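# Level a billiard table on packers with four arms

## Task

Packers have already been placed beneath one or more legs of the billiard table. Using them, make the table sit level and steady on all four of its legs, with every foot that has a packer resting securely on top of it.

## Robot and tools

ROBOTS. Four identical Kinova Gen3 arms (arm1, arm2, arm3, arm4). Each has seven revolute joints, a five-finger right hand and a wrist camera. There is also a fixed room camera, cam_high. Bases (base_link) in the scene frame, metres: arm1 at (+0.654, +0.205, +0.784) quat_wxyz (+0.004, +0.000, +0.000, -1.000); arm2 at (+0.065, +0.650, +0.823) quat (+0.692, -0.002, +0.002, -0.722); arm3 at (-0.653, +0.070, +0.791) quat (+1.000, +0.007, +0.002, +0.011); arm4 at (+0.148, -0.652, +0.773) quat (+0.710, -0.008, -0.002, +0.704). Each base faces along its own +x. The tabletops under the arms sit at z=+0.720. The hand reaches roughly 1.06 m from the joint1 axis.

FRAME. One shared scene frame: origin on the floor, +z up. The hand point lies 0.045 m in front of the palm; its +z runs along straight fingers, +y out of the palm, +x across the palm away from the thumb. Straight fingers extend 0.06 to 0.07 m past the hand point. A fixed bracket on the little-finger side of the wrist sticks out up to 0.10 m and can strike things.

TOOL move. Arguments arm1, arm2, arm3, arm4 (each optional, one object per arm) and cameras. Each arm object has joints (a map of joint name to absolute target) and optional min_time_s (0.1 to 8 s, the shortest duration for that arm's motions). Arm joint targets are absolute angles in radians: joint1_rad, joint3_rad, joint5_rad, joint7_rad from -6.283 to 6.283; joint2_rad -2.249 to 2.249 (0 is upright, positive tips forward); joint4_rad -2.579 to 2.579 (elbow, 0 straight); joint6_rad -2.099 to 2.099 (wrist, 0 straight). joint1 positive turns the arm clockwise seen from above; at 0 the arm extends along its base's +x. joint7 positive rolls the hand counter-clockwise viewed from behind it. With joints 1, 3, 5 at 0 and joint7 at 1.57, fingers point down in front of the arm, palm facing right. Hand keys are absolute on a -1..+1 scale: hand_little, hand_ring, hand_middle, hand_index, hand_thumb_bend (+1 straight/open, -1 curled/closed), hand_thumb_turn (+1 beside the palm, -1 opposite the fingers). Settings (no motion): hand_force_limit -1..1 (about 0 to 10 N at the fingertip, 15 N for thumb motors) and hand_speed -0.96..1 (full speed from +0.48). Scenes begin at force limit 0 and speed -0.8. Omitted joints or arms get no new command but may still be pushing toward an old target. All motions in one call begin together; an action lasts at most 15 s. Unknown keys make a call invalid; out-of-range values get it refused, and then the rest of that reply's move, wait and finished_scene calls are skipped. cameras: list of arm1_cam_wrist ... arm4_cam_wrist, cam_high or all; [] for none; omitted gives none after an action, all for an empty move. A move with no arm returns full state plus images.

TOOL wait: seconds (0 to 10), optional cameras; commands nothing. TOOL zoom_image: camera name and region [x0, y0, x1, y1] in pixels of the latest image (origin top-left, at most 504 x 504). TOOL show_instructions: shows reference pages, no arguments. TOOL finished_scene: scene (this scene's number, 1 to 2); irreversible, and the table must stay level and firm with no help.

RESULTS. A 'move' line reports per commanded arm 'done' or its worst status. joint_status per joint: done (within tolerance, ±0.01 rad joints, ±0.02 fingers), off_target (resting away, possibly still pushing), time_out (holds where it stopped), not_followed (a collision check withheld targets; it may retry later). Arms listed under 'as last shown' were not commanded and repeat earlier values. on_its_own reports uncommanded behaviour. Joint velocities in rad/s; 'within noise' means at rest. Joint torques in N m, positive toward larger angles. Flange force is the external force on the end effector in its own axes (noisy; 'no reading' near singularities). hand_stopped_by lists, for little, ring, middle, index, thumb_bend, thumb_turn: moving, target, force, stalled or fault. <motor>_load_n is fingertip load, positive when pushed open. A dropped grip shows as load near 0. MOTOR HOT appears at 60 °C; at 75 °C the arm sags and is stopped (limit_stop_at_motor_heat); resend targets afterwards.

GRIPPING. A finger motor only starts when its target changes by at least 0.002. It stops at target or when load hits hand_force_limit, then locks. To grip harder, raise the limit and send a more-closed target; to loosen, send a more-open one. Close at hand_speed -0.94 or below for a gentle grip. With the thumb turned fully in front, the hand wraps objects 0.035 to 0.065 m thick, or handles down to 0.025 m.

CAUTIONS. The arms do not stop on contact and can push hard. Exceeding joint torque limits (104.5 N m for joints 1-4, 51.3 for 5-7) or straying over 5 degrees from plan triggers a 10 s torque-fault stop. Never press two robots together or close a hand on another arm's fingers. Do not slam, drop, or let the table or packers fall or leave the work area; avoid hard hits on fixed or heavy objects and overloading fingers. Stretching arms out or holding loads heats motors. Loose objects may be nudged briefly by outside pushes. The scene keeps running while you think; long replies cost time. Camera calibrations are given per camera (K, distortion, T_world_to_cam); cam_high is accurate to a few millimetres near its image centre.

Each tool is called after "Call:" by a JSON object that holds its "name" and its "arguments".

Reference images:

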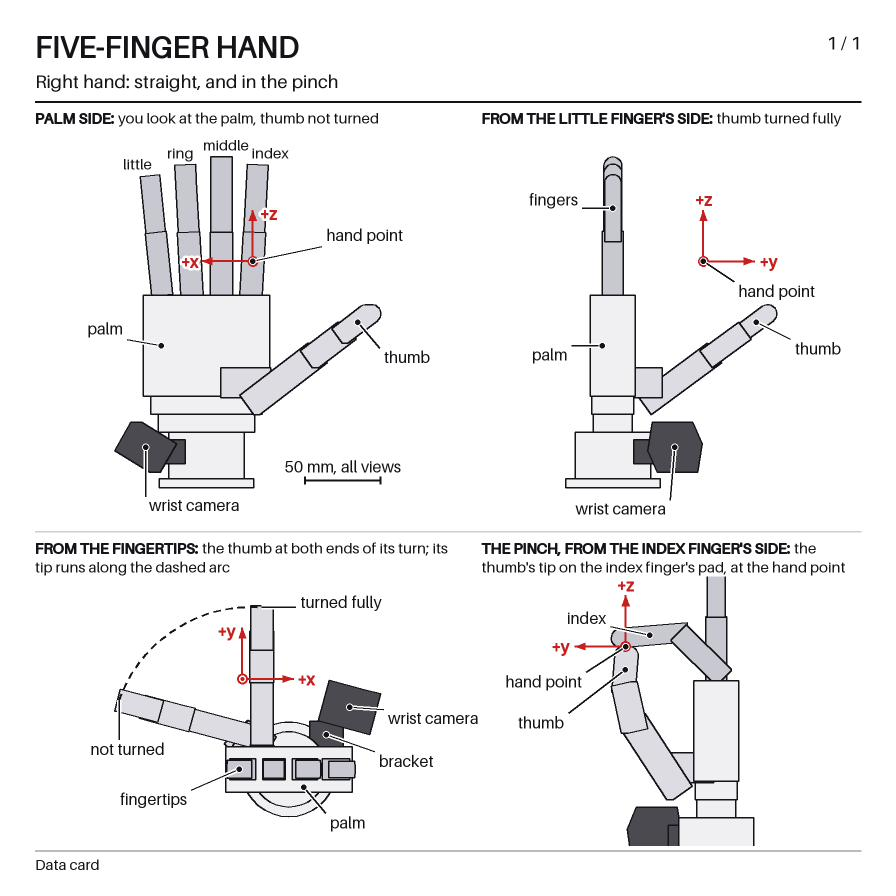

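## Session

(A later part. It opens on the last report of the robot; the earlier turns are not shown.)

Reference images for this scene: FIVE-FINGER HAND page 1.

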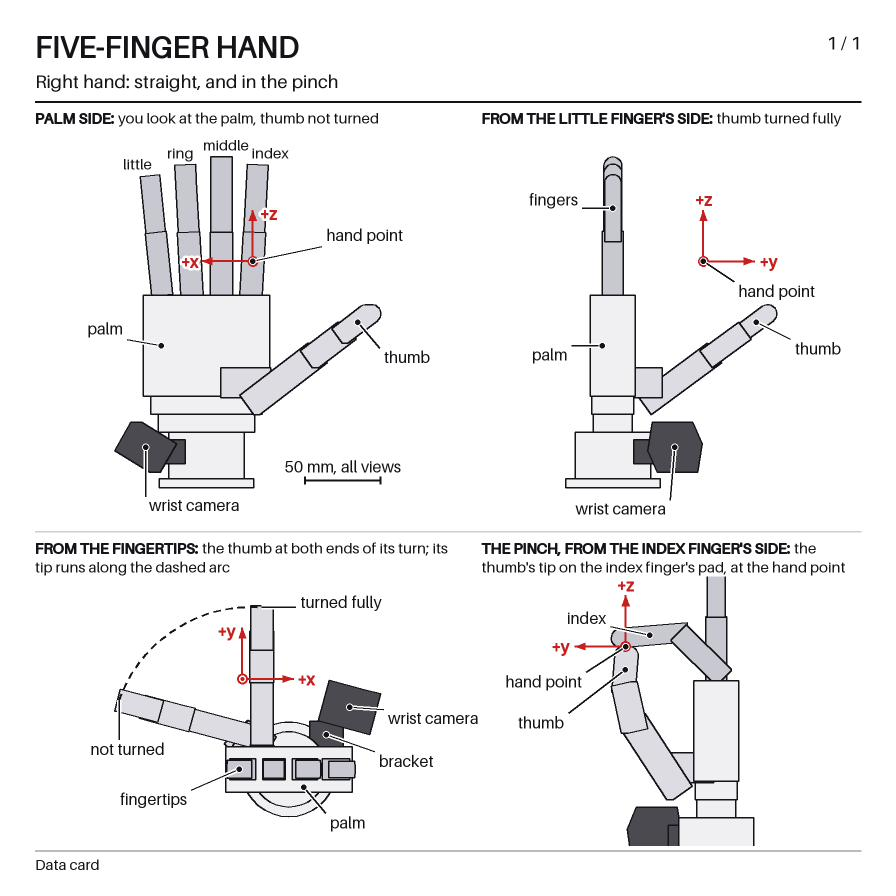

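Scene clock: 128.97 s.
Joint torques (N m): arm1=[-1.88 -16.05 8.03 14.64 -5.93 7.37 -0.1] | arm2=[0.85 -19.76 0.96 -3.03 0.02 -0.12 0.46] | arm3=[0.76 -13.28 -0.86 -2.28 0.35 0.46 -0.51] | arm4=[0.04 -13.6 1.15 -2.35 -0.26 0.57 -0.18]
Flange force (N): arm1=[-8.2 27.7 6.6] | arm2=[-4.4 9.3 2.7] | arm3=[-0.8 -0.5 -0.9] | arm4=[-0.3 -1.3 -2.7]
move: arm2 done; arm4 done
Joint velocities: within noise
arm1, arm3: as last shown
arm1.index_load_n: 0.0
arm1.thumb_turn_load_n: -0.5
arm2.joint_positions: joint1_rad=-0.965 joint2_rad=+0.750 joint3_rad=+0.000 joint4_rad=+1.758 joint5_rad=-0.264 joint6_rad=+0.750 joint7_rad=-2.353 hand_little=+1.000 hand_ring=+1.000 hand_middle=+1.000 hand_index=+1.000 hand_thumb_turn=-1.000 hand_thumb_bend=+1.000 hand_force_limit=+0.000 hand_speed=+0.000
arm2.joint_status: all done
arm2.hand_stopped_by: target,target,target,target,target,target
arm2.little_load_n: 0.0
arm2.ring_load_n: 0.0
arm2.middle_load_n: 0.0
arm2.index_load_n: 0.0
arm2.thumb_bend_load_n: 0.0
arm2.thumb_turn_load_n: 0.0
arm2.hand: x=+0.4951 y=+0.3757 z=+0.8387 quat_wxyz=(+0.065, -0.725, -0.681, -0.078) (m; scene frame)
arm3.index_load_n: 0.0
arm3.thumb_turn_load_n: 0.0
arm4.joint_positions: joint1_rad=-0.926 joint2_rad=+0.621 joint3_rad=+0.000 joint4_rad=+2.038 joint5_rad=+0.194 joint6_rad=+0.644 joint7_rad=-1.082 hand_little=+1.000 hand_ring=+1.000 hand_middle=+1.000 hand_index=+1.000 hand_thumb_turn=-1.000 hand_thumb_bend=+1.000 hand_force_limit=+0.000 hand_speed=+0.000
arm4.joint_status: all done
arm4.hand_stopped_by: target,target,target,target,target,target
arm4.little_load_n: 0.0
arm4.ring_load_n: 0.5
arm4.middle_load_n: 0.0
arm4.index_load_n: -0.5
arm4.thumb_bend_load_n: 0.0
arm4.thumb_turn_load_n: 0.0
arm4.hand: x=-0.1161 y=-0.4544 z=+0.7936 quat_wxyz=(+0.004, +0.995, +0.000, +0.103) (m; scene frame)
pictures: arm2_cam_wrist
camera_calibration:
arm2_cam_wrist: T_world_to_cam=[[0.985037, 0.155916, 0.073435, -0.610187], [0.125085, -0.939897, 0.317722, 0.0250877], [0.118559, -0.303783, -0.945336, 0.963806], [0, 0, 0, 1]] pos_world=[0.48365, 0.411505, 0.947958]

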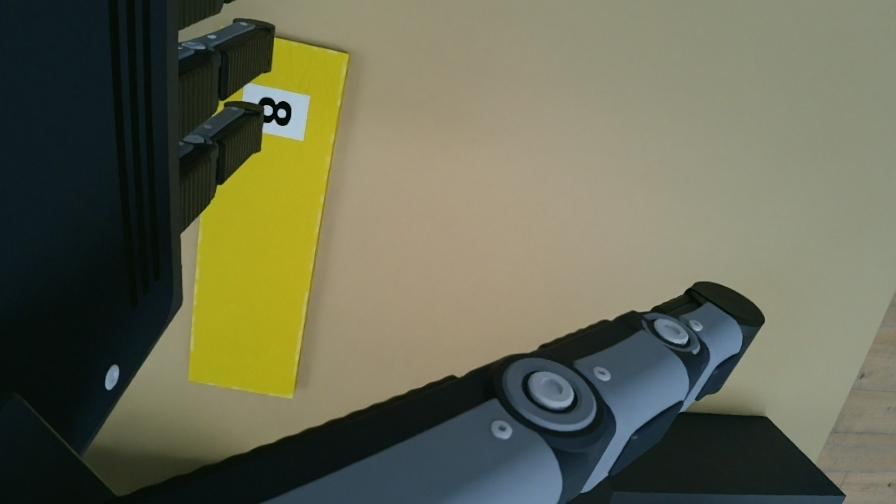

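Call:
{"name": "move", "arguments": {"arm4": {"joints":{"joint1_rad":-0.8109,"joint2_rad":0.5716,"joint4_rad":2.1901,"joint5_rad":0.2618,"joint6_rad":0.5333,"joint7_rad":-1.0374},"min_time_s":2}}}

Call:
{"name": "move", "arguments": {"arm4": {"joints":{"joint1_rad":-0.6741,"joint2_rad":0.5366,"joint4_rad":2.3074,"joint5_rad":0.3552,"joint6_rad":0.4410,"joint7_rad":-0.9981},"min_time_s":2}, "cameras": ["arm4_cam_wrist"]}}

Scene clock: 133.07 s.
Joint torques (N m): arm1=[-1.9 -16 8.06 14.61 -5.93 7.37 -0.13] | arm2=[0.82 -19.81 0.93 -3.04 0 -0.09 0.46] | arm3=[0.77 -13.23 -0.79 -2.32 0.31 0.49 -0.47] | arm4=[0.63 -8.16 1.57 0.53 -0.25 0.87 -0.19]
Flange force (N): arm1=[-8.4 27.6 6.6] | arm2=[-4.5 9.2 2.9] | arm3=[-0.9 -0.7 -0.9] | arm4=[-0.4 -2.0 -14.5]
move: arm4 done
Joint velocities: within noise
arm1.joint_positions: joint1_rad=-1.720 joint2_rad=+1.599 joint3_rad=+0.000 joint4_rad=+2.274 joint5_rad=+1.417 joint6_rad=+1.434 joint7_rad=-3.864 hand_little=+1.000 hand_ring=+1.000 hand_middle=+1.000 hand_index=+1.000 hand_thumb_turn=+1.000 hand_thumb_bend=+1.000 hand_force_limit=+0.000 hand_speed=-0.800
arm1.joint_status: not commanded
arm1.hand_stopped_by: target,target,target,target,target,target
arm1.little_load_n: 0.0
arm1.ring_load_n: 0.0
arm1.middle_load_n: 0.0
arm1.index_load_n: 0.0
arm1.thumb_bend_load_n: 0.0
arm1.thumb_turn_load_n: -0.5
arm1.hand: x=+0.3397 y=-0.0221 z=+0.7622 quat_wxyz=(+0.512, -0.512, -0.487, +0.488) (m; scene frame)
arm2, arm3: as last shown
arm3.thumb_bend_load_n: -0.5
arm4.joint_positions: joint1_rad=-0.811 joint2_rad=+0.572 joint3_rad=+0.000 joint4_rad=+2.190 joint5_rad=+0.262 joint6_rad=+0.533 joint7_rad=-1.037 hand_little=+1.000 hand_ring=+1.000 hand_middle=+1.000 hand_index=+1.000 hand_thumb_turn=-1.000 hand_thumb_bend=+1.000 hand_force_limit=+0.000 hand_speed=+0.000
arm4.joint_status: all done
arm4.hand_stopped_by: target,target,target,target,target,target
arm4.little_load_n: 0.0
arm4.ring_load_n: 0.0
arm4.middle_load_n: 0.5
arm4.index_load_n: -1.5
arm4.thumb_bend_load_n: 0.0
arm4.thumb_turn_load_n: 0.0
arm4.hand: x=-0.0512 y=-0.4546 z=+0.7928 quat_wxyz=(+0.005, +0.995, +0.000, +0.103) (m; scene frame)
pictures: none

Scene clock: 135.37 s.
Joint torques (N m): arm1=[-1.89 -16.03 8.06 14.62 -5.94 7.38 -0.11] | arm2=[0.79 -19.83 0.99 -3.05 -0.01 -0.09 0.49] | arm3=[0.78 -13.25 -0.81 -2.39 0.38 0.44 -0.43] | arm4=[0.61 -8.05 1.58 0.4 -0.29 0.82 -0.19]
Flange force (N): arm1=[-8.3 27.6 6.6] | arm2=[-4.5 9.2 2.9] | arm3=[-1.0 -0.9 -0.9] | arm4=[0.0 -2.1 -13.1]
move: arm4 done
Joint velocities: within noise
arm1, arm2, arm3: as last shown
arm2.little_load_n: 0.5
arm2.index_load_n: -0.5
arm2.thumb_bend_load_n: -0.5
arm3.thumb_bend_load_n: 0.0
arm4.joint_positions: joint1_rad=-0.674 joint2_rad=+0.537 joint3_rad=+0.000 joint4_rad=+2.307 joint5_rad=+0.355 joint6_rad=+0.441 joint7_rad=-0.998 hand_little=+1.000 hand_ring=+1.000 hand_middle=+1.000 hand_index=+1.000 hand_thumb_turn=-1.000 hand_thumb_bend=+1.000 hand_force_limit=+0.000 hand_speed=+0.000
arm4.joint_status: all done
arm4.hand_stopped_by: target,target,target,target,target,target
arm4.little_load_n: 0.0
arm4.ring_load_n: 0.0
arm4.middle_load_n: 0.5
arm4.index_load_n: -1.5
arm4.thumb_bend_load_n: 0.0
arm4.thumb_turn_load_n: 0.0
arm4.hand: x=+0.0086 y=-0.4547 z=+0.7929 quat_wxyz=(+0.005, +0.995, +0.000, +0.102) (m; scene frame)
pictures: arm4_cam_wrist
camera_calibration:
arm4_cam_wrist: T_world_to_cam=[[0.242441, -0.968046, 0.0641006, -0.486745], [-0.898805, -0.199246, 0.390449, -0.399953], [-0.365201, -0.152275, -0.91839, 0.774173], [0, 0, 0, 1]] pos_world=[0.0412565, -0.432993, 0.898355]

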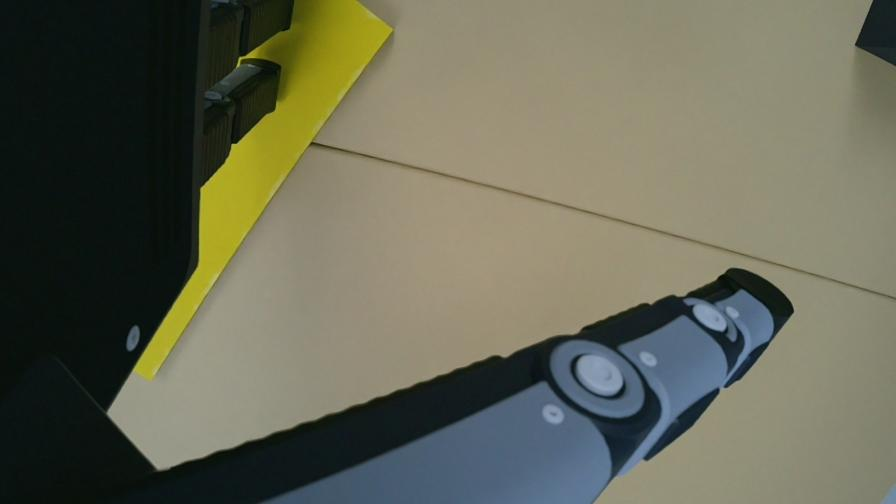

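Call:
{"name": "move", "arguments": {"arm4": {"joints":{"joint1_rad":-0.5337,"joint2_rad":0.5172,"joint4_rad":2.3849,"joint5_rad":0.4639,"joint6_rad":0.3727,"joint7_rad":-0.9681},"min_time_s":1.8}}}

Call:
{"name": "move", "arguments": {"arm4": {"joints":{"joint1_rad":-0.3685,"joint2_rad":0.5061,"joint4_rad":2.4394,"joint5_rad":0.5995,"joint6_rad":0.3172,"joint7_rad":-0.9414},"min_time_s":1.8}}}

Call:
{"name": "move", "arguments": {"arm4": {"joints":{"joint1_rad":-0.1835,"joint2_rad":0.5019,"joint4_rad":2.4667,"joint5_rad":0.7422,"joint6_rad":0.2779,"joint7_rad":-0.9001},"min_time_s":1.8}, "cameras": ["arm4_cam_wrist"]}}

Scene clock: 138.40 s.
Joint torques (N m): arm1=[-1.89 -16.01 8.08 14.64 -5.92 7.39 -0.12] | arm2=[0.83 -19.8 0.91 -3.05 -0.01 -0.08 0.47] | arm3=[0.85 -13.24 -0.76 -2.25 0.31 0.48 -0.48] | arm4=[0.64 -7.61 1.67 0.46 -0.28 0.79 -0.2]
Flange force (N): arm1=[-8.4 27.6 6.5] | arm2=[-4.4 9.2 2.9] | arm3=[-0.7 -0.7 -1.0] | arm4=[0.3 -2.4 -13.9]
move: arm4 done
Joint velocities: within noise
arm1, arm2, arm3: as last shown
arm2.little_load_n: 0.0
arm2.index_load_n: 0.0
arm2.thumb_bend_load_n: 0.0
arm4.joint_positions: joint1_rad=-0.534 joint2_rad=+0.517 joint3_rad=+0.000 joint4_rad=+2.385 joint5_rad=+0.464 joint6_rad=+0.373 joint7_rad=-0.968 hand_little=+1.000 hand_ring=+1.000 hand_middle=+1.000 hand_index=+1.000 hand_thumb_turn=-1.000 hand_thumb_bend=+1.000 hand_force_limit=+0.000 hand_speed=+0.000
arm4.joint_status: all done
arm4.hand_stopped_by: target,target,target,target,target,target
arm4.little_load_n: 0.0
arm4.ring_load_n: 0.0
arm4.middle_load_n: 0.5
arm4.index_load_n: -1.5
arm4.thumb_bend_load_n: 0.0
arm4.thumb_turn_load_n: 0.0
arm4.hand: x=+0.0585 y=-0.4549 z=+0.7928 quat_wxyz=(+0.005, +0.995, +0.001, +0.102) (m; scene frame)
pictures: none

Scene clock: 140.50 s.
Joint torques (N m): arm1=[-1.9 -16.03 8.07 14.61 -5.95 7.39 -0.12] | arm2=[0.82 -19.85 0.9 -3.02 -0.01 -0.08 0.5] | arm3=[0.8 -13.23 -0.8 -2.28 0.37 0.54 -0.46] | arm4=[0.61 -7.79 1.66 0.26 -0.31 0.75 -0.21]
Flange force (N): arm1=[-8.3 27.6 6.6] | arm2=[-4.5 9.4 2.9] | arm3=[-0.8 -0.8 -0.8] | arm4=[0.7 -2.7 -13.0]
move: arm4 done
Joint velocities: within noise
arm1, arm2, arm3: as last shown
arm1.thumb_turn_load_n: 0.0
arm4.joint_positions: joint1_rad=-0.369 joint2_rad=+0.506 joint3_rad=+0.000 joint4_rad=+2.439 joint5_rad=+0.600 joint6_rad=+0.317 joint7_rad=-0.941 hand_little=+1.000 hand_ring=+1.000 hand_middle=+1.000 hand_index=+1.000 hand_thumb_turn=-1.000 hand_thumb_bend=+1.000 hand_force_limit=+0.000 hand_speed=+0.000
arm4.joint_status: all done
arm4.hand_stopped_by: target,target,target,target,target,target
arm4.little_load_n: 0.0
arm4.ring_load_n: 0.0
arm4.middle_load_n: 0.0
arm4.index_load_n: -1.5
arm4.thumb_bend_load_n: 0.0
arm4.thumb_turn_load_n: 0.0
arm4.hand: x=+0.1084 y=-0.4550 z=+0.7929 quat_wxyz=(+0.005, +0.995, +0.000, +0.102) (m; scene frame)
pictures: none

Scene clock: 142.60 s.
Joint torques (N m): arm1=[-1.88 -16.01 8.02 14.64 -5.92 7.39 -0.13] | arm2=[0.85 -19.75 0.94 -3.07 0 -0.11 0.46] | arm3=[0.8 -13.24 -0.83 -2.27 0.35 0.46 -0.53] | arm4=[0.37 -9.12 1.43 -0.38 -0.31 0.61 -0.19]
Flange force (N): arm1=[-8.5 27.6 6.6] | arm2=[-4.3 9.1 2.7] | arm3=[-0.8 -0.6 -1.1] | arm4=[1.3 -2.8 -8.2]
move: arm4 done
Joint velocities: within noise
arm1, arm2, arm3: as last shown
arm4.joint_positions: joint1_rad=-0.183 joint2_rad=+0.502 joint3_rad=+0.000 joint4_rad=+2.467 joint5_rad=+0.742 joint6_rad=+0.278 joint7_rad=-0.900 hand_little=+1.000 hand_ring=+1.000 hand_middle=+1.000 hand_index=+1.000 hand_thumb_turn=-1.000 hand_thumb_bend=+1.000 hand_force_limit=+0.000 hand_speed=+0.000
arm4.joint_status: all done
arm4.hand_stopped_by: target,target,target,target,target,target
arm4.little_load_n: 0.0
arm4.ring_load_n: 0.0
arm4.middle_load_n: 0.0
arm4.index_load_n: -1.0
arm4.thumb_bend_load_n: 0.0
arm4.thumb_turn_load_n: 0.0
arm4.hand: x=+0.1584 y=-0.4549 z=+0.7931 quat_wxyz=(+0.005, +0.995, +0.000, +0.102) (m; scene frame)
pictures: arm4_cam_wrist
camera_calibration:
arm4_cam_wrist: T_world_to_cam=[[0.243276, -0.967829, 0.0642193, -0.523253], [-0.898291, -0.19983, 0.391333, -0.266576], [-0.36591, -0.152889, -0.918006, 0.828677], [0, 0, 0, 1]] pos_world=[0.191053, -0.432993, 0.898654]

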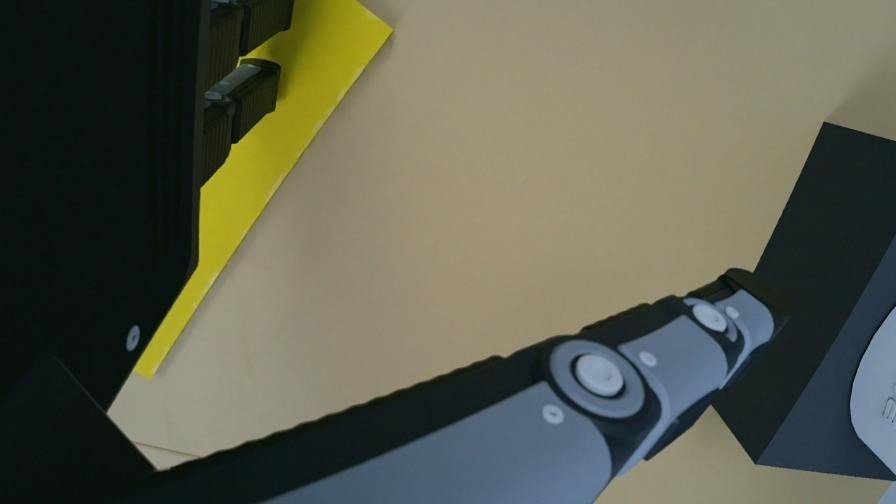

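Call:
{"name": "move", "arguments": {"arm4": {"joints":{"joint1_rad":0.0334,"joint2_rad":0.5196,"joint4_rad":2.4073,"joint5_rad":0.6468,"joint6_rad":0.3139,"joint7_rad":-0.8287},"min_time_s":2}}}

Call:
{"name": "move", "arguments": {"arm4": {"joints":{"joint1_rad":0.2086,"joint2_rad":0.5494,"joint4_rad":2.3039,"joint5_rad":0.5092,"joint6_rad":0.3850,"joint7_rad":-0.7536},"min_time_s":2}, "cameras": ["arm4_cam_wrist"]}}

Scene clock: 149.83 s.
Joint torques (N m): arm1=[-1.88 -16.03 8 14.66 -5.93 7.38 -0.13] | arm2=[0.78 -19.81 0.91 -3.06 0.01 -0.13 0.48] | arm3=[0.83 -13.26 -0.84 -2.39 0.32 0.46 -0.44] | arm4=[0.52 -7.98 1.47 -0.78 -0.32 0.19 -0.26]
Flange force (N): arm1=[-8.5 27.7 6.7] | arm2=[-4.5 9.2 2.8] | arm3=[-0.9 -1.0 -0.8] | arm4=[2.2 -1.7 -14.6]
move: arm4 done
Joint velocities: within noise
arm1, arm2, arm3: as last shown
arm4.joint_positions: joint1_rad=+0.033 joint2_rad=+0.520 joint3_rad=+0.000 joint4_rad=+2.407 joint5_rad=+0.647 joint6_rad=+0.314 joint7_rad=-0.829 hand_little=+1.000 hand_ring=+1.000 hand_middle=+1.000 hand_index=+1.000 hand_thumb_turn=-1.000 hand_thumb_bend=+1.000 hand_force_limit=+0.000 hand_speed=+0.000
arm4.joint_status: all done
arm4.hand_stopped_by: target,target,target,target,target,target
arm4.little_load_n: 0.0
arm4.ring_load_n: 0.0
arm4.middle_load_n: 0.5
arm4.index_load_n: -3.5
arm4.thumb_bend_load_n: 0.0
arm4.thumb_turn_load_n: 0.0
arm4.hand: x=+0.2000 y=-0.4427 z=+0.7925 quat_wxyz=(+0.015, +0.987, -0.121, +0.102) (m; scene frame)
pictures: none

Scene clock: 152.13 s.
Joint torques (N m): arm1=[-1.88 -16.06 8.04 14.67 -5.92 7.38 -0.12] | arm2=[0.87 -19.76 0.94 -3.06 0 -0.15 0.45] | arm3=[0.77 -13.29 -0.85 -2.24 0.34 0.45 -0.49] | arm4=[0.5 -8.24 1.33 -1.3 -0.34 -0.13 -0.28]
Flange force (N): arm1=[-8.3 27.8 6.6] | arm2=[-4.4 9.3 2.7] | arm3=[-0.6 -0.5 -1.0] | arm4=[2.7 -0.7 -15.1]
move: arm4 done
Joint velocities: within noise
arm1, arm2: as last shown
arm1.middle_load_n: -0.5
arm3.joint_positions: joint1_rad=-1.511 joint2_rad=+0.652 joint3_rad=+0.000 joint4_rad=+2.163 joint5_rad=+0.322 joint6_rad=+0.682 joint7_rad=-4.438 hand_little=+1.000 hand_ring=+1.000 hand_middle=+1.000 hand_index=+1.000 hand_thumb_turn=+1.000 hand_thumb_bend=+1.000 hand_force_limit=+0.000 hand_speed=-0.800
arm3.joint_status: not commanded
arm3.hand_stopped_by: target,target,target,target,target,target
arm3.little_load_n: 0.0
arm3.ring_load_n: 0.0
arm3.middle_load_n: 0.0
arm3.index_load_n: 0.0
arm3.thumb_bend_load_n: 0.0
arm3.thumb_turn_load_n: 0.0
arm3.hand: x=-0.4879 y=+0.3257 z=+0.8286 quat_wxyz=(-0.160, -0.492, -0.851, +0.091) (m; scene frame)
arm4.joint_positions: joint1_rad=+0.209 joint2_rad=+0.549 joint3_rad=+0.000 joint4_rad=+2.304 joint5_rad=+0.509 joint6_rad=+0.385 joint7_rad=-0.754 hand_little=+1.000 hand_ring=+1.000 hand_middle=+1.000 hand_index=+1.000 hand_thumb_turn=-1.000 hand_thumb_bend=+1.000 hand_force_limit=+0.000 hand_speed=+0.000
arm4.joint_status: all done
arm4.hand_stopped_by: target,target,target,target,target,target
arm4.little_load_n: 0.0
arm4.ring_load_n: 0.0
arm4.middle_load_n: 0.5
arm4.index_load_n: -5.0
arm4.thumb_bend_load_n: 0.0
arm4.thumb_turn_load_n: 0.0
arm4.hand: x=+0.2382 y=-0.4226 z=+0.7923 quat_wxyz=(+0.026, +0.965, -0.241, +0.101) (m; scene frame)
pictures: arm4_cam_wrist
camera_calibration:
arm4_cam_wrist: T_world_to_cam=[[-0.240349, -0.969037, 0.056563, -0.390712], [-0.889862, 0.243241, 0.385979, 0.00142156], [-0.387786, 0.0424364, -0.920772, 0.951956], [0, 0, 0, 1]] pos_world=[0.276513, -0.419358, 0.898086]

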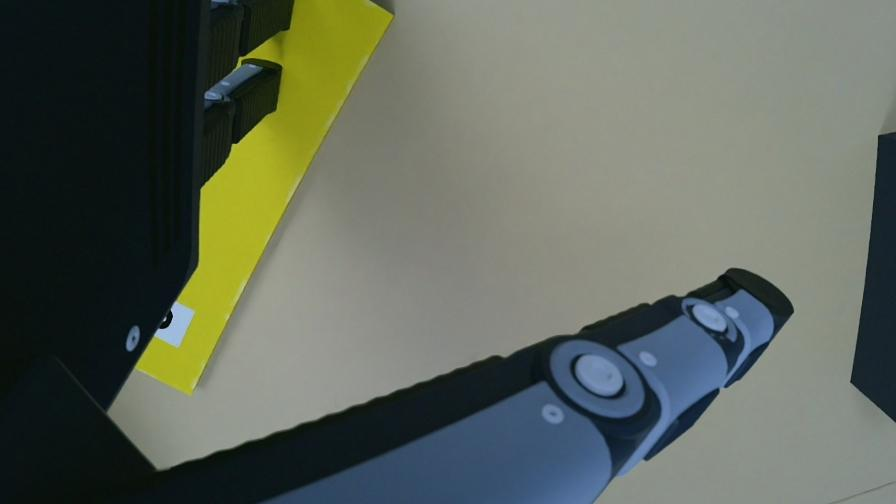

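Call:
{"name": "move", "arguments": {"arm4": {"joints":{"joint1_rad":0.3567,"joint2_rad":0.5981,"joint4_rad":2.1515,"joint5_rad":0.3656,"joint6_rad":0.5021,"joint7_rad":-0.7682},"min_time_s":2}}}

Call:
{"name": "move", "arguments": {"arm4": {"joints":{"joint1_rad":0.4498,"joint2_rad":0.6496,"joint4_rad":2.0089,"joint5_rad":0.2714,"joint6_rad":0.6131,"joint7_rad":-0.8558},"min_time_s":2}, "cameras": ["arm4_cam_wrist","cam_high"]}}

Scene clock: 158.03 s.
Joint torques (N m): arm1=[-1.91 -16.02 8.05 14.63 -5.94 7.38 -0.13] | arm2=[0.82 -19.76 0.94 -2.97 -0.01 -0.14 0.49] | arm3=[0.77 -13.18 -0.83 -2.3 0.37 0.52 -0.46] | arm4=[0.32 -10.78 1.18 -2.15 -0.31 -0.12 -0.25]
Flange force (N): arm1=[-8.4 27.6 6.6] | arm2=[-4.6 9.5 2.6] | arm3=[-1.0 -0.8 -0.9] | arm4=[2.1 -0.6 -9.5]
move: arm4 done
Joint velocities: within noise
arm1, arm3: as last shown
arm1.middle_load_n: 0.0
arm2.joint_positions: joint1_rad=-0.965 joint2_rad=+0.750 joint3_rad=+0.000 joint4_rad=+1.758 joint5_rad=-0.264 joint6_rad=+0.750 joint7_rad=-2.353 hand_little=+1.000 hand_ring=+1.000 hand_middle=+1.000 hand_index=+1.000 hand_thumb_turn=-1.000 hand_thumb_bend=+1.000 hand_force_limit=+0.000 hand_speed=+0.000
arm2.joint_status: not commanded
arm2.hand_stopped_by: target,target,target,target,target,target
arm2.little_load_n: 0.0
arm2.ring_load_n: 0.0
arm2.middle_load_n: 0.0
arm2.index_load_n: 0.0
arm2.thumb_bend_load_n: 0.0
arm2.thumb_turn_load_n: 0.0
arm2.hand: x=+0.4951 y=+0.3757 z=+0.8387 quat_wxyz=(+0.065, -0.725, -0.681, -0.078) (m; scene frame)
arm4.joint_positions: joint1_rad=+0.357 joint2_rad=+0.598 joint3_rad=+0.000 joint4_rad=+2.152 joint5_rad=+0.366 joint6_rad=+0.502 joint7_rad=-0.768 hand_little=+1.000 hand_ring=+1.000 hand_middle=+1.000 hand_index=+1.000 hand_thumb_turn=-1.000 hand_thumb_bend=+1.000 hand_force_limit=+0.000 hand_speed=+0.000
arm4.joint_status: all done
arm4.hand_stopped_by: target,target,target,target,target,target
arm4.little_load_n: 0.0
arm4.ring_load_n: 0.0
arm4.middle_load_n: 0.5
arm4.index_load_n: -3.5
arm4.thumb_bend_load_n: -0.5
arm4.thumb_turn_load_n: 0.0
arm4.hand: x=+0.2772 y=-0.3910 z=+0.7923 quat_wxyz=(+0.039, +0.915, -0.389, +0.096) (m; scene frame)
pictures: none

Scene clock: 160.33 s.
Joint torques (N m): arm1=[-1.88 -16.03 8.02 14.6 -5.93 7.38 -0.12] | arm2=[0.82 -19.84 0.91 -3.03 0.02 -0.11 0.51] | arm3=[0.79 -13.25 -0.85 -2.24 0.34 0.5 -0.48] | arm4=[0.4 -10.2 1.17 -2.34 -0.39 -0.46 -0.27]
Flange force (N): arm1=[-8.3 27.6 6.6] | arm2=[-4.5 9.4 2.9] | arm3=[-0.7 -0.6 -0.9] | arm4=[3.1 0.0 -13.8]
move: arm4 done
Joint velocities: within noise
arm1.joint_positions: joint1_rad=-1.720 joint2_rad=+1.599 joint3_rad=+0.000 joint4_rad=+2.274 joint5_rad=+1.417 joint6_rad=+1.434 joint7_rad=-3.864 hand_little=+1.000 hand_ring=+1.000 hand_middle=+1.000 hand_index=+1.000 hand_thumb_turn=+1.000 hand_thumb_bend=+1.000 hand_force_limit=+0.000 hand_speed=-0.800
arm1.joint_status: not commanded
arm1.hand_stopped_by: target,target,target,target,target,target
arm1.little_load_n: -0.5
arm1.ring_load_n: 0.0
arm1.middle_load_n: 0.0
arm1.index_load_n: 0.0
arm1.thumb_bend_load_n: 0.0
arm1.thumb_turn_load_n: 0.0
arm1.hand: x=+0.3397 y=-0.0221 z=+0.7622 quat_wxyz=(+0.512, -0.512, -0.487, +0.488) (m; scene frame)
arm2, arm3: as last shown
arm4.joint_positions: joint1_rad=+0.450 joint2_rad=+0.650 joint3_rad=+0.000 joint4_rad=+2.009 joint5_rad=+0.271 joint6_rad=+0.613 joint7_rad=-0.856 hand_little=+1.000 hand_ring=+1.000 hand_middle=+1.000 hand_index=+1.000 hand_thumb_turn=-1.000 hand_thumb_bend=+1.000 hand_force_limit=+0.000 hand_speed=+0.000
arm4.joint_status: all done
arm4.hand_stopped_by: target,target,target,target,target,target
arm4.little_load_n: 0.0
arm4.ring_load_n: 0.0
arm4.middle_load_n: 0.5
arm4.index_load_n: -5.0
arm4.thumb_bend_load_n: 0.0
arm4.thumb_turn_load_n: 0.0
arm4.hand: x=+0.3092 y=-0.3590 z=+0.7920 quat_wxyz=(+0.049, +0.852, -0.513, +0.090) (m; scene frame)
pictures: arm4_cam_wrist, cam_high
camera_calibration:
arm4_cam_wrist: T_world_to_cam=[[-0.741321, -0.669515, 0.0468306, -0.041804], [-0.604713, 0.696578, 0.386137, 0.123761], [-0.291145, 0.257932, -0.921252, 1.02442], [0, 0, 0, 1]] pos_world=[0.342106, -0.37843, 0.897921]

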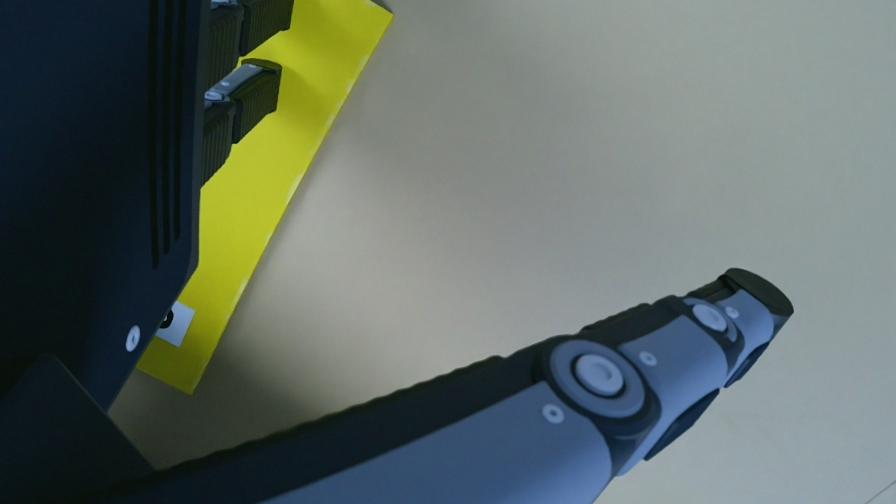

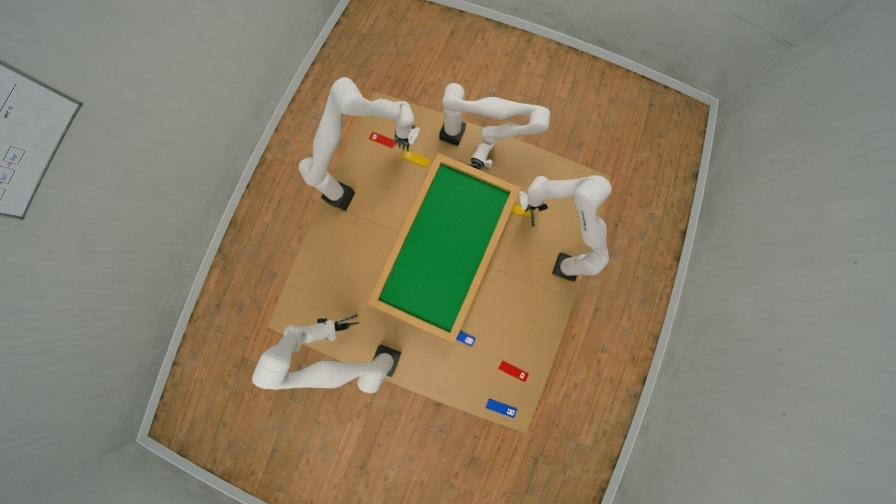

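Call:
{"name": "move", "arguments": {"arm4": {"joints":{"joint1_rad":0.4915,"joint2_rad":0.6896,"joint4_rad":1.9029,"joint5_rad":0.2138,"joint6_rad":0.6948,"joint7_rad":-0.9484},"min_time_s":2}}}

Call:
{"name": "move", "arguments": {"arm4": {"joints":{"joint2_rad":0.6145,"joint4_rad":1.8871,"joint6_rad":0.785},"min_time_s":1.2}, "cameras": ["arm4_cam_wrist"]}}

Scene clock: 164.07 s.
Joint torques (N m): arm1=[-1.9 -16 8.05 14.66 -5.93 7.39 -0.11] | arm2=[0.82 -19.89 0.91 -3.07 -0.01 -0.11 0.47] | arm3=[0.79 -13.32 -0.78 -2.31 0.37 0.49 -0.47] | arm4=[0.39 -9.89 1 -2.49 -0.47 -0.83 -0.3]
Flange force (N): arm1=[-8.4 27.7 6.6] | arm2=[-4.5 9.3 3.0] | arm3=[-0.7 -0.7 -0.8] | arm4=[3.9 0.2 -16.5]
move: arm4 done
Joint velocities: within noise
arm1, arm2, arm3: as last shown
arm1.little_load_n: 0.0
arm2.thumb_turn_load_n: 0.5
arm4.joint_positions: joint1_rad=+0.491 joint2_rad=+0.690 joint3_rad=+0.000 joint4_rad=+1.903 joint5_rad=+0.214 joint6_rad=+0.695 joint7_rad=-0.948 hand_little=+1.000 hand_ring=+1.000 hand_middle=+1.000 hand_index=+0.999 hand_thumb_turn=-1.000 hand_thumb_bend=+1.000 hand_force_limit=+0.000 hand_speed=+0.000
arm4.joint_status: all done
arm4.hand_stopped_by: target,target,target,target,target,target
arm4.little_load_n: 0.0
arm4.ring_load_n: 0.0
arm4.middle_load_n: 0.5
arm4.index_load_n: -6.0
arm4.thumb_bend_load_n: 0.0
arm4.thumb_turn_load_n: 0.0
arm4.hand: x=+0.3287 y=-0.3318 z=+0.7918 quat_wxyz=(+0.056, +0.799, -0.592, +0.085) (m; scene frame)
pictures: none

Scene clock: 165.57 s.
Joint torques (N m): arm1=[-1.87 -16 8.01 14.66 -5.95 7.39 -0.11] | arm2=[0.84 -19.84 0.93 -3.02 -0.05 -0.11 0.46] | arm3=[0.83 -13.29 -0.82 -2.26 0.4 0.48 -0.44] | arm4=[0.13 -15.61 1.22 -4.39 -0.16 0.4 -0.19]
Flange force (N): arm1=[-8.5 27.7 6.7] | arm2=[-4.5 9.4 2.9] | arm3=[-0.6 -0.8 -0.9] | arm4=[0.2 -1.0 0.2]
move: arm4 done
Joint velocities: within noise
arm1, arm2, arm3: as last shown
arm1.ring_load_n: -0.5
arm2.thumb_turn_load_n: 0.0
arm4.joint_positions: joint1_rad=+0.492 joint2_rad=+0.614 joint3_rad=+0.000 joint4_rad=+1.887 joint5_rad=+0.214 joint6_rad=+0.785 joint7_rad=-0.948 hand_little=+1.000 hand_ring=+1.000 hand_middle=+1.000 hand_index=+1.000 hand_thumb_turn=-1.000 hand_thumb_bend=+1.000 hand_force_limit=+0.000 hand_speed=+0.000
arm4.joint_status: all done
arm4.hand_stopped_by: target,target,target,target,target,target
arm4.little_load_n: 0.0
arm4.ring_load_n: 0.0
arm4.middle_load_n: 0.0
arm4.index_load_n: 0.0
arm4.thumb_bend_load_n: 0.5
arm4.thumb_turn_load_n: 0.0
arm4.hand: x=+0.3319 y=-0.3340 z=+0.8266 quat_wxyz=(+0.054, +0.795, -0.597, +0.092) (m; scene frame)
pictures: arm4_cam_wrist
camera_calibration:
arm4_cam_wrist: T_world_to_cam=[[-0.861833, -0.506106, 0.0331775, 0.096002], [-0.458349, 0.805178, 0.376305, 0.102425], [-0.217164, 0.309105, -0.925902, 1.05282], [0, 0, 0, 1]] pos_world=[0.358318, -0.359315, 0.933079]

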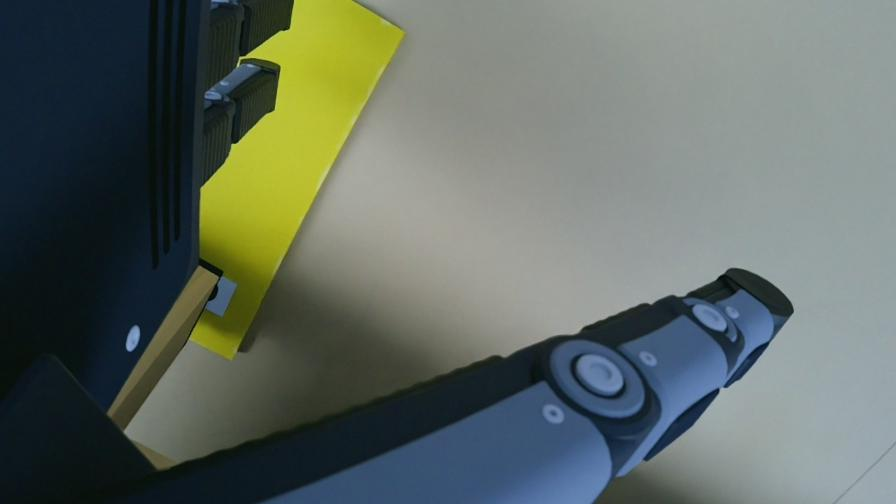

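Call:
{"name": "move", "arguments": {"cameras": ["arm4_cam_wrist","arm3_cam_wrist","cam_high"]}}

Scene clock: 169.23 s.
Joint torques (N m): arm1=[-1.89 -16 8.05 14.62 -5.94 7.38 -0.11] | arm2=[0.84 -19.76 1 -3.04 0.02 -0.1 0.47] | arm3=[0.83 -13.26 -0.85 -2.3 0.36 0.49 -0.47] | arm4=[0.15 -15.62 1.23 -4.4 -0.18 0.41 -0.18]
Flange force (N): arm1=[-8.3 27.6 6.6] | arm2=[-4.4 9.2 2.8] | arm3=[-0.8 -0.8 -0.8] | arm4=[0.2 -1.0 0.2]
Joint velocities: within noise
arm1.joint_positions: joint1_rad=-1.720 joint2_rad=+1.599 joint3_rad=+0.000 joint4_rad=+2.274 joint5_rad=+1.417 joint6_rad=+1.434 joint7_rad=-3.864 hand_little=+1.000 hand_ring=+1.000 hand_middle=+1.000 hand_index=+1.000 hand_thumb_turn=+1.000 hand_thumb_bend=+1.000 hand_force_limit=+0.000 hand_speed=-0.800
arm1.joint_status: not commanded
arm1.hand_stopped_by: target,target,target,target,target,target
arm1.little_load_n: 0.0
arm1.ring_load_n: 0.0
arm1.middle_load_n: 0.0
arm1.index_load_n: 0.0
arm1.thumb_bend_load_n: 0.0
arm1.thumb_turn_load_n: 0.0
arm1.hand: x=+0.3397 y=-0.0221 z=+0.7622 quat_wxyz=(+0.512, -0.512, -0.487, +0.488) (m; scene frame)
arm2.joint_positions: joint1_rad=-0.965 joint2_rad=+0.750 joint3_rad=+0.000 joint4_rad=+1.758 joint5_rad=-0.264 joint6_rad=+0.750 joint7_rad=-2.353 hand_little=+1.000 hand_ring=+1.000 hand_middle=+1.000 hand_index=+1.000 hand_thumb_turn=-1.000 hand_thumb_bend=+1.000 hand_force_limit=+0.000 hand_speed=+0.000
arm2.joint_status: not commanded
arm2.hand_stopped_by: target,target,target,target,target,target
arm2.little_load_n: 0.0
arm2.ring_load_n: 0.0
arm2.middle_load_n: 0.0
arm2.index_load_n: 0.0
arm2.thumb_bend_load_n: 0.0
arm2.thumb_turn_load_n: 0.0
arm2.hand: x=+0.4951 y=+0.3757 z=+0.8387 quat_wxyz=(+0.065, -0.725, -0.681, -0.078) (m; scene frame)
arm3.joint_positions: joint1_rad=-1.511 joint2_rad=+0.652 joint3_rad=+0.000 joint4_rad=+2.163 joint5_rad=+0.322 joint6_rad=+0.682 joint7_rad=-4.438 hand_little=+1.000 hand_ring=+1.000 hand_middle=+1.000 hand_index=+1.000 hand_thumb_turn=+1.000 hand_thumb_bend=+1.000 hand_force_limit=+0.000 hand_speed=-0.800
arm3.joint_status: not commanded
arm3.hand_stopped_by: target,target,target,target,target,target
arm3.little_load_n: 0.0
arm3.ring_load_n: 0.0
arm3.middle_load_n: 0.0
arm3.index_load_n: 0.0
arm3.thumb_bend_load_n: 0.0
arm3.thumb_turn_load_n: 0.0
arm3.hand: x=-0.4879 y=+0.3257 z=+0.8286 quat_wxyz=(-0.160, -0.492, -0.851, +0.091) (m; scene frame)
arm4.joint_positions: joint1_rad=+0.491 joint2_rad=+0.614 joint3_rad=+0.000 joint4_rad=+1.887 joint5_rad=+0.214 joint6_rad=+0.785 joint7_rad=-0.948 hand_little=+1.000 hand_ring=+1.000 hand_middle=+1.000 hand_index=+1.000 hand_thumb_turn=-1.000 hand_thumb_bend=+1.000 hand_force_limit=+0.000 hand_speed=+0.000
arm4.joint_status: all done
arm4.hand_stopped_by: target,target,target,target,target,target
arm4.little_load_n: 0.0
arm4.ring_load_n: 0.0
arm4.middle_load_n: 0.0
arm4.index_load_n: 0.0
arm4.thumb_bend_load_n: 0.0
arm4.thumb_turn_load_n: 0.0
arm4.hand: x=+0.3319 y=-0.3340 z=+0.8266 quat_wxyz=(+0.054, +0.795, -0.597, +0.092) (m; scene frame)
pictures: arm3_cam_wrist, arm4_cam_wrist, cam_high
camera_calibration:
arm3_cam_wrist: T_world_to_cam=[[0.733959, 0.675326, -0.0723784, 0.198919], [0.458837, -0.41444, 0.785944, -0.293638], [0.500772, -0.610061, -0.614046, 1.06674], [0, 0, 0, 1]] pos_world=[-0.545462, 0.394748, 0.90021]
arm4_cam_wrist: T_world_to_cam=[[-0.861783, -0.50619, 0.0331937, 0.0959386], [-0.45844, 0.805159, 0.376233, 0.102517], [-0.217172, 0.309014, -0.92593, 1.05282], [0, 0, 0, 1]] pos_world=[0.358318, -0.359315, 0.933079]

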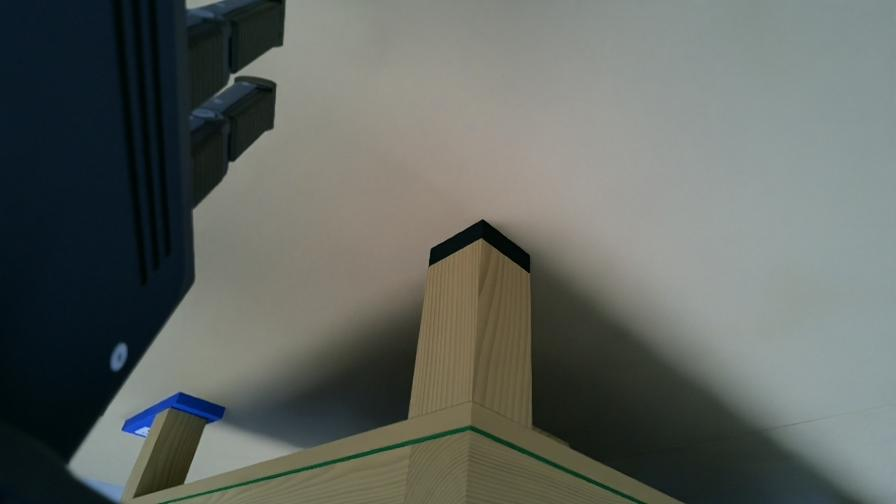

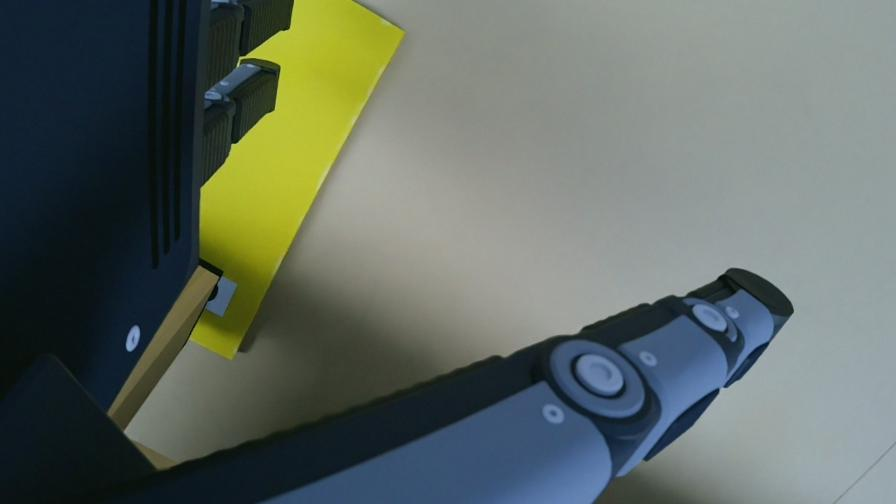

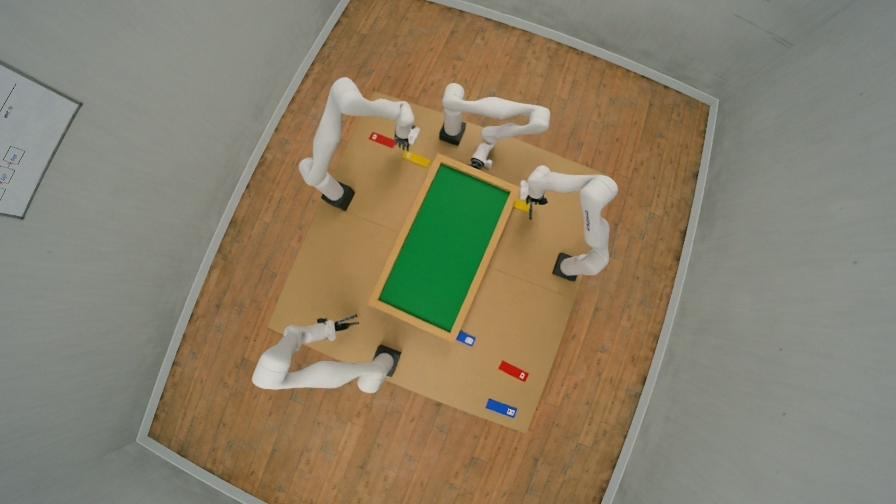

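Call:
{"name": "zoom_image", "arguments": {"camera": "arm4_cam_wrist", "region": [150, 200, 350, 400]}}

Scaled by 2.520 from the camera's 896x504 image, which has a finer 1280x720 frame.

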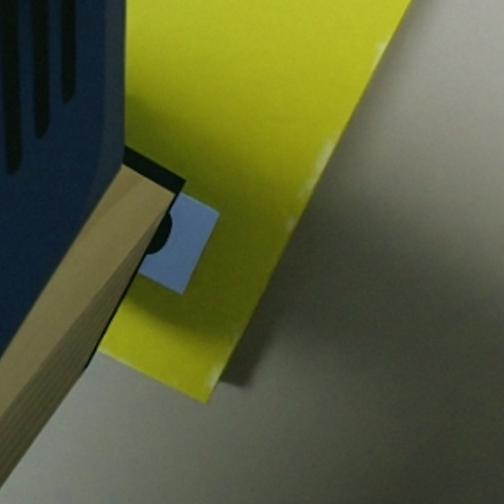

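Call:
{"name": "move", "arguments": {"arm4": {"joints":{"joint1_rad":0.4915,"joint2_rad":0.3,"joint4_rad":2.2,"joint6_rad":0.75}}}}

Call:
{"name": "move", "arguments": {"arm4": {"joints":{"joint1_rad":1.179,"joint2_rad":0.595,"joint4_rad":2.1838,"joint5_rad":-1.0518,"joint6_rad":0.4118,"joint7_rad":0.6035}}, "cameras": ["arm4_cam_wrist"]}}

Scene clock: 175.87 s.
Joint torques (N m): arm1=[-1.86 -16.03 8.05 14.63 -5.94 7.39 -0.1] | arm2=[0.76 -19.8 0.95 -3.03 -0.01 -0.11 0.49] | arm3=[0.76 -13.29 -0.84 -2.38 0.29 0.45 -0.5] | arm4=[0.04 -10.46 0.99 -4.49 -0.17 0.31 -0.18]
Flange force (N): arm1=[-8.3 27.7 6.6] | arm2=[-4.6 9.2 2.8] | arm3=[-1.0 -0.7 -0.8] | arm4=[0.0 -0.9 0.4]
move: arm4 done
Joint velocities: within noise
arm1, arm2, arm3: as last shown
arm1.middle_load_n: -0.5
arm2.thumb_turn_load_n: 0.5
arm4.joint_positions: joint1_rad=+0.491 joint2_rad=+0.300 joint3_rad=+0.000 joint4_rad=+2.200 joint5_rad=+0.214 joint6_rad=+0.750 joint7_rad=-0.948 hand_little=+1.000 hand_ring=+1.000 hand_middle=+1.000 hand_index=+1.000 hand_thumb_turn=-1.000 hand_thumb_bend=+1.000 hand_force_limit=+0.000 hand_speed=+0.000
arm4.joint_status: all done
arm4.hand_stopped_by: target,target,target,target,target,target
arm4.little_load_n: 0.0
arm4.ring_load_n: 0.0
arm4.middle_load_n: 0.0
arm4.index_load_n: 0.0
arm4.thumb_bend_load_n: 0.0
arm4.thumb_turn_load_n: 0.0
arm4.hand: x=+0.2785 y=-0.4259 z=+0.8831 quat_wxyz=(+0.036, +0.797, -0.597, +0.087) (m; scene frame)
pictures: none

Scene clock: 178.07 s.
Joint torques (N m): arm1=[-1.88 -16.03 8 14.62 -5.92 7.38 -0.1] | arm2=[0.86 -19.84 0.95 -3.03 0.02 -0.15 0.49] | arm3=[0.92 -13.27 -0.84 -2.4 0.34 0.51 -0.47] | arm4=[0.06 -13.92 0.47 -3.19 -0.74 0.53 -0.2]
Flange force (N): arm1=[-8.3 27.6 6.6] | arm2=[-4.5 9.4 2.8] | arm3=[-0.9 -1.2 -0.6] | arm4=[1.6 0.3 1.5]
move: arm4 done
Joint velocities: within noise
arm1, arm2, arm3: as last shown
arm1.middle_load_n: 0.0
arm1.thumb_turn_load_n: -0.5
arm2.thumb_turn_load_n: 0.0
arm4.joint_positions: joint1_rad=+1.179 joint2_rad=+0.595 joint3_rad=+0.000 joint4_rad=+2.184 joint5_rad=-1.052 joint6_rad=+0.412 joint7_rad=+0.604 hand_little=+1.000 hand_ring=+1.000 hand_middle=+1.000 hand_index=+1.000 hand_thumb_turn=-1.000 hand_thumb_bend=+1.000 hand_force_limit=+0.000 hand_speed=+0.000
arm4.joint_status: all done
arm4.hand_stopped_by: target,target,target,target,target,target
arm4.little_load_n: 0.0
arm4.ring_load_n: 0.0
arm4.middle_load_n: 0.0
arm4.index_load_n: 0.0
arm4.thumb_bend_load_n: 0.0
arm4.thumb_turn_load_n: -0.5
arm4.hand: x=+0.4186 y=-0.3954 z=+0.8266 quat_wxyz=(-0.137, +0.695, -0.694, -0.127) (m; scene frame)
pictures: arm4_cam_wrist
camera_calibration:
arm4_cam_wrist: T_world_to_cam=[[-0.967119, -0.233403, -0.101015, 0.40247], [-0.215089, 0.538685, 0.814589, -0.377847], [-0.135713, 0.809532, -0.571175, 0.961168], [0, 0, 0, 1]] pos_world=[0.438408, -0.480618, 0.89744]

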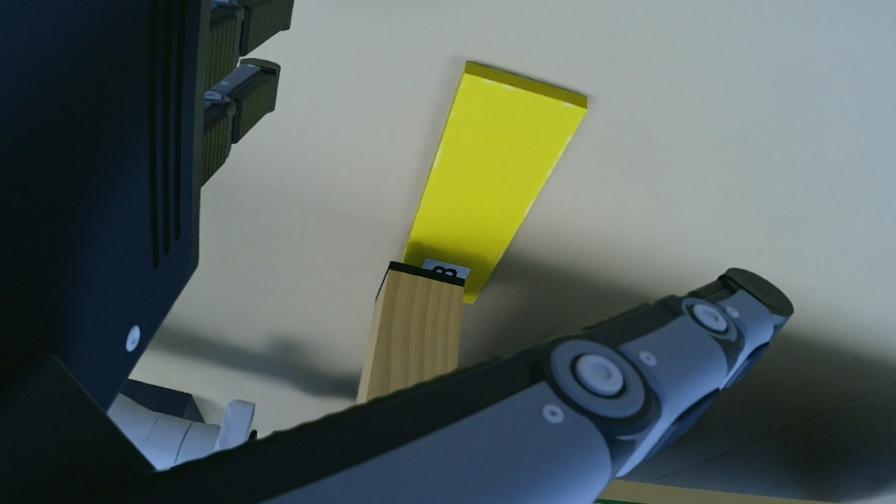

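Call:
{"name": "zoom_image", "arguments": {"camera": "arm4_cam_wrist", "region": [360, 40, 620, 340]}}

Scaled by 1.680 from the camera's 896x504 image, which has a finer 1280x720 frame.

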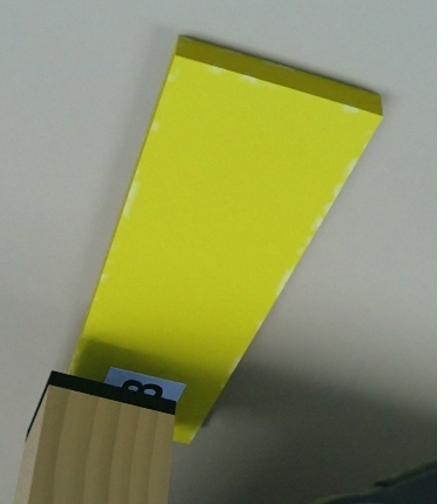

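Call:
{"name": "move", "arguments": {"arm4": {"joints":{"joint1_rad":0.4915,"joint2_rad":0.3,"joint4_rad":2.2,"joint5_rad":0.2138,"joint6_rad":0.75,"joint7_rad":-0.9484}}}}

Call:
{"name": "move", "arguments": {"arm4": {"joints":{"joint2_rad":0.6145,"joint4_rad":1.8871,"joint6_rad":0.785}}}}

Call:
{"name": "move", "arguments": {"arm4": {"joints":{"joint2_rad":0.6896,"joint4_rad":1.9029,"joint6_rad":0.6948}, "min_time_s":1.5}}}

Scene clock: 190.37 s.
Joint torques (N m): arm1=[-1.9 -16.02 8.05 14.64 -5.95 7.42 -0.1] | arm2=[0.79 -19.82 0.94 -3.05 0.01 -0.11 0.47] | arm3=[0.83 -13.2 -0.74 -2.33 0.38 0.5 -0.48] | arm4=[0.05 -10.5 1 -4.5 -0.17 0.31 -0.19]
Flange force (N): arm1=[-8.3 27.7 6.7] | arm2=[-4.5 9.2 2.9] | arm3=[-0.9 -0.9 -1.0] | arm4=[-0.1 -1.0 0.5]
move: arm4 done
Joint velocities: within noise
arm1, arm2, arm3: as last shown
arm1.middle_load_n: -0.5
arm1.thumb_turn_load_n: 0.0
arm3.index_load_n: 0.5
arm4.joint_positions: joint1_rad=+0.491 joint2_rad=+0.300 joint3_rad=+0.000 joint4_rad=+2.200 joint5_rad=+0.214 joint6_rad=+0.750 joint7_rad=-0.948 hand_little=+1.000 hand_ring=+1.000 hand_middle=+1.000 hand_index=+1.000 hand_thumb_turn=-1.000 hand_thumb_bend=+1.000 hand_force_limit=+0.000 hand_speed=+0.000
arm4.joint_status: all done
arm4.hand_stopped_by: target,target,target,target,target,target
arm4.little_load_n: 0.0
arm4.ring_load_n: 0.0
arm4.middle_load_n: 0.0
arm4.index_load_n: 0.0
arm4.thumb_bend_load_n: 0.0
arm4.thumb_turn_load_n: 0.0
arm4.hand: x=+0.2785 y=-0.4260 z=+0.8831 quat_wxyz=(+0.037, +0.797, -0.597, +0.087) (m; scene frame)
pictures: none

Scene clock: 191.83 s.
Joint torques (N m): arm1=[-1.87 -16.02 8.04 14.65 -5.93 7.4 -0.13] | arm2=[0.85 -19.79 0.88 -3.13 0.01 -0.1 0.48] | arm3=[0.84 -13.29 -0.89 -2.34 0.45 0.42 -0.5] | arm4=[0.13 -15.63 1.25 -4.37 -0.17 0.4 -0.18]
Flange force (N): arm1=[-8.4 27.7 6.6] | arm2=[-4.2 9.0 2.9] | arm3=[-0.7 -0.8 -1.1] | arm4=[0.1 -1.1 0.2]
move: arm4 done
Joint velocities: within noise
arm1, arm2, arm3: as last shown
arm1.ring_load_n: -0.5
arm1.middle_load_n: 0.0
arm3.index_load_n: 0.0
arm3.thumb_bend_load_n: -0.5
arm4.joint_positions: joint1_rad=+0.491 joint2_rad=+0.614 joint3_rad=+0.000 joint4_rad=+1.887 joint5_rad=+0.214 joint6_rad=+0.785 joint7_rad=-0.948 hand_little=+1.000 hand_ring=+1.000 hand_middle=+1.000 hand_index=+1.000 hand_thumb_turn=-1.000 hand_thumb_bend=+1.000 hand_force_limit=+0.000 hand_speed=+0.000
arm4.joint_status: all done
arm4.hand_stopped_by: target,target,target,target,target,target
arm4.little_load_n: 0.0
arm4.ring_load_n: 0.0
arm4.middle_load_n: 0.0
arm4.index_load_n: 0.0
arm4.thumb_bend_load_n: 0.0
arm4.thumb_turn_load_n: 0.0
arm4.hand: x=+0.3319 y=-0.3340 z=+0.8266 quat_wxyz=(+0.054, +0.795, -0.597, +0.092) (m; scene frame)
pictures: none

Scene clock: 193.60 s.
Joint torques (N m): arm1=[-1.89 -16.01 8.05 14.65 -5.92 7.36 -0.11] | arm2=[0.8 -19.75 0.91 -3.09 0.03 -0.09 0.47] | arm3=[0.82 -13.17 -0.87 -2.37 0.4 0.52 -0.51] | arm4=[-0.65 -10.62 -0.22 -3.04 -0.91 -1.1 -0.19]
Flange force (N): arm1=[-8.4 27.7 6.5] | arm2=[-4.3 9.0 2.8] | arm3=[-1.1 -0.9 -0.9] | arm4=[5.7 -1.0 -14.6]
move: arm4 done
Joint velocities: within noise
arm1, arm2, arm3: as last shown
arm1.ring_load_n: 0.0
arm1.index_load_n: -0.5
arm1.thumb_turn_load_n: -0.5
arm4.joint_positions: joint1_rad=+0.491 joint2_rad=+0.690 joint3_rad=+0.000 joint4_rad=+1.903 joint5_rad=+0.214 joint6_rad=+0.695 joint7_rad=-0.948 hand_little=+1.000 hand_ring=+1.000 hand_middle=+1.000 hand_index=+1.000 hand_thumb_turn=-1.000 hand_thumb_bend=+1.000 hand_force_limit=+0.000 hand_speed=+0.000
arm4.joint_status: all done
arm4.hand_stopped_by: target,target,target,target,target,target
arm4.little_load_n: 0.0
arm4.ring_load_n: 0.0
arm4.middle_load_n: 0.0
arm4.index_load_n: -0.5
arm4.thumb_bend_load_n: 0.0
arm4.thumb_turn_load_n: 0.0
arm4.hand: x=+0.3287 y=-0.3318 z=+0.7918 quat_wxyz=(+0.056, +0.799, -0.592, +0.085) (m; scene frame)
pictures: none


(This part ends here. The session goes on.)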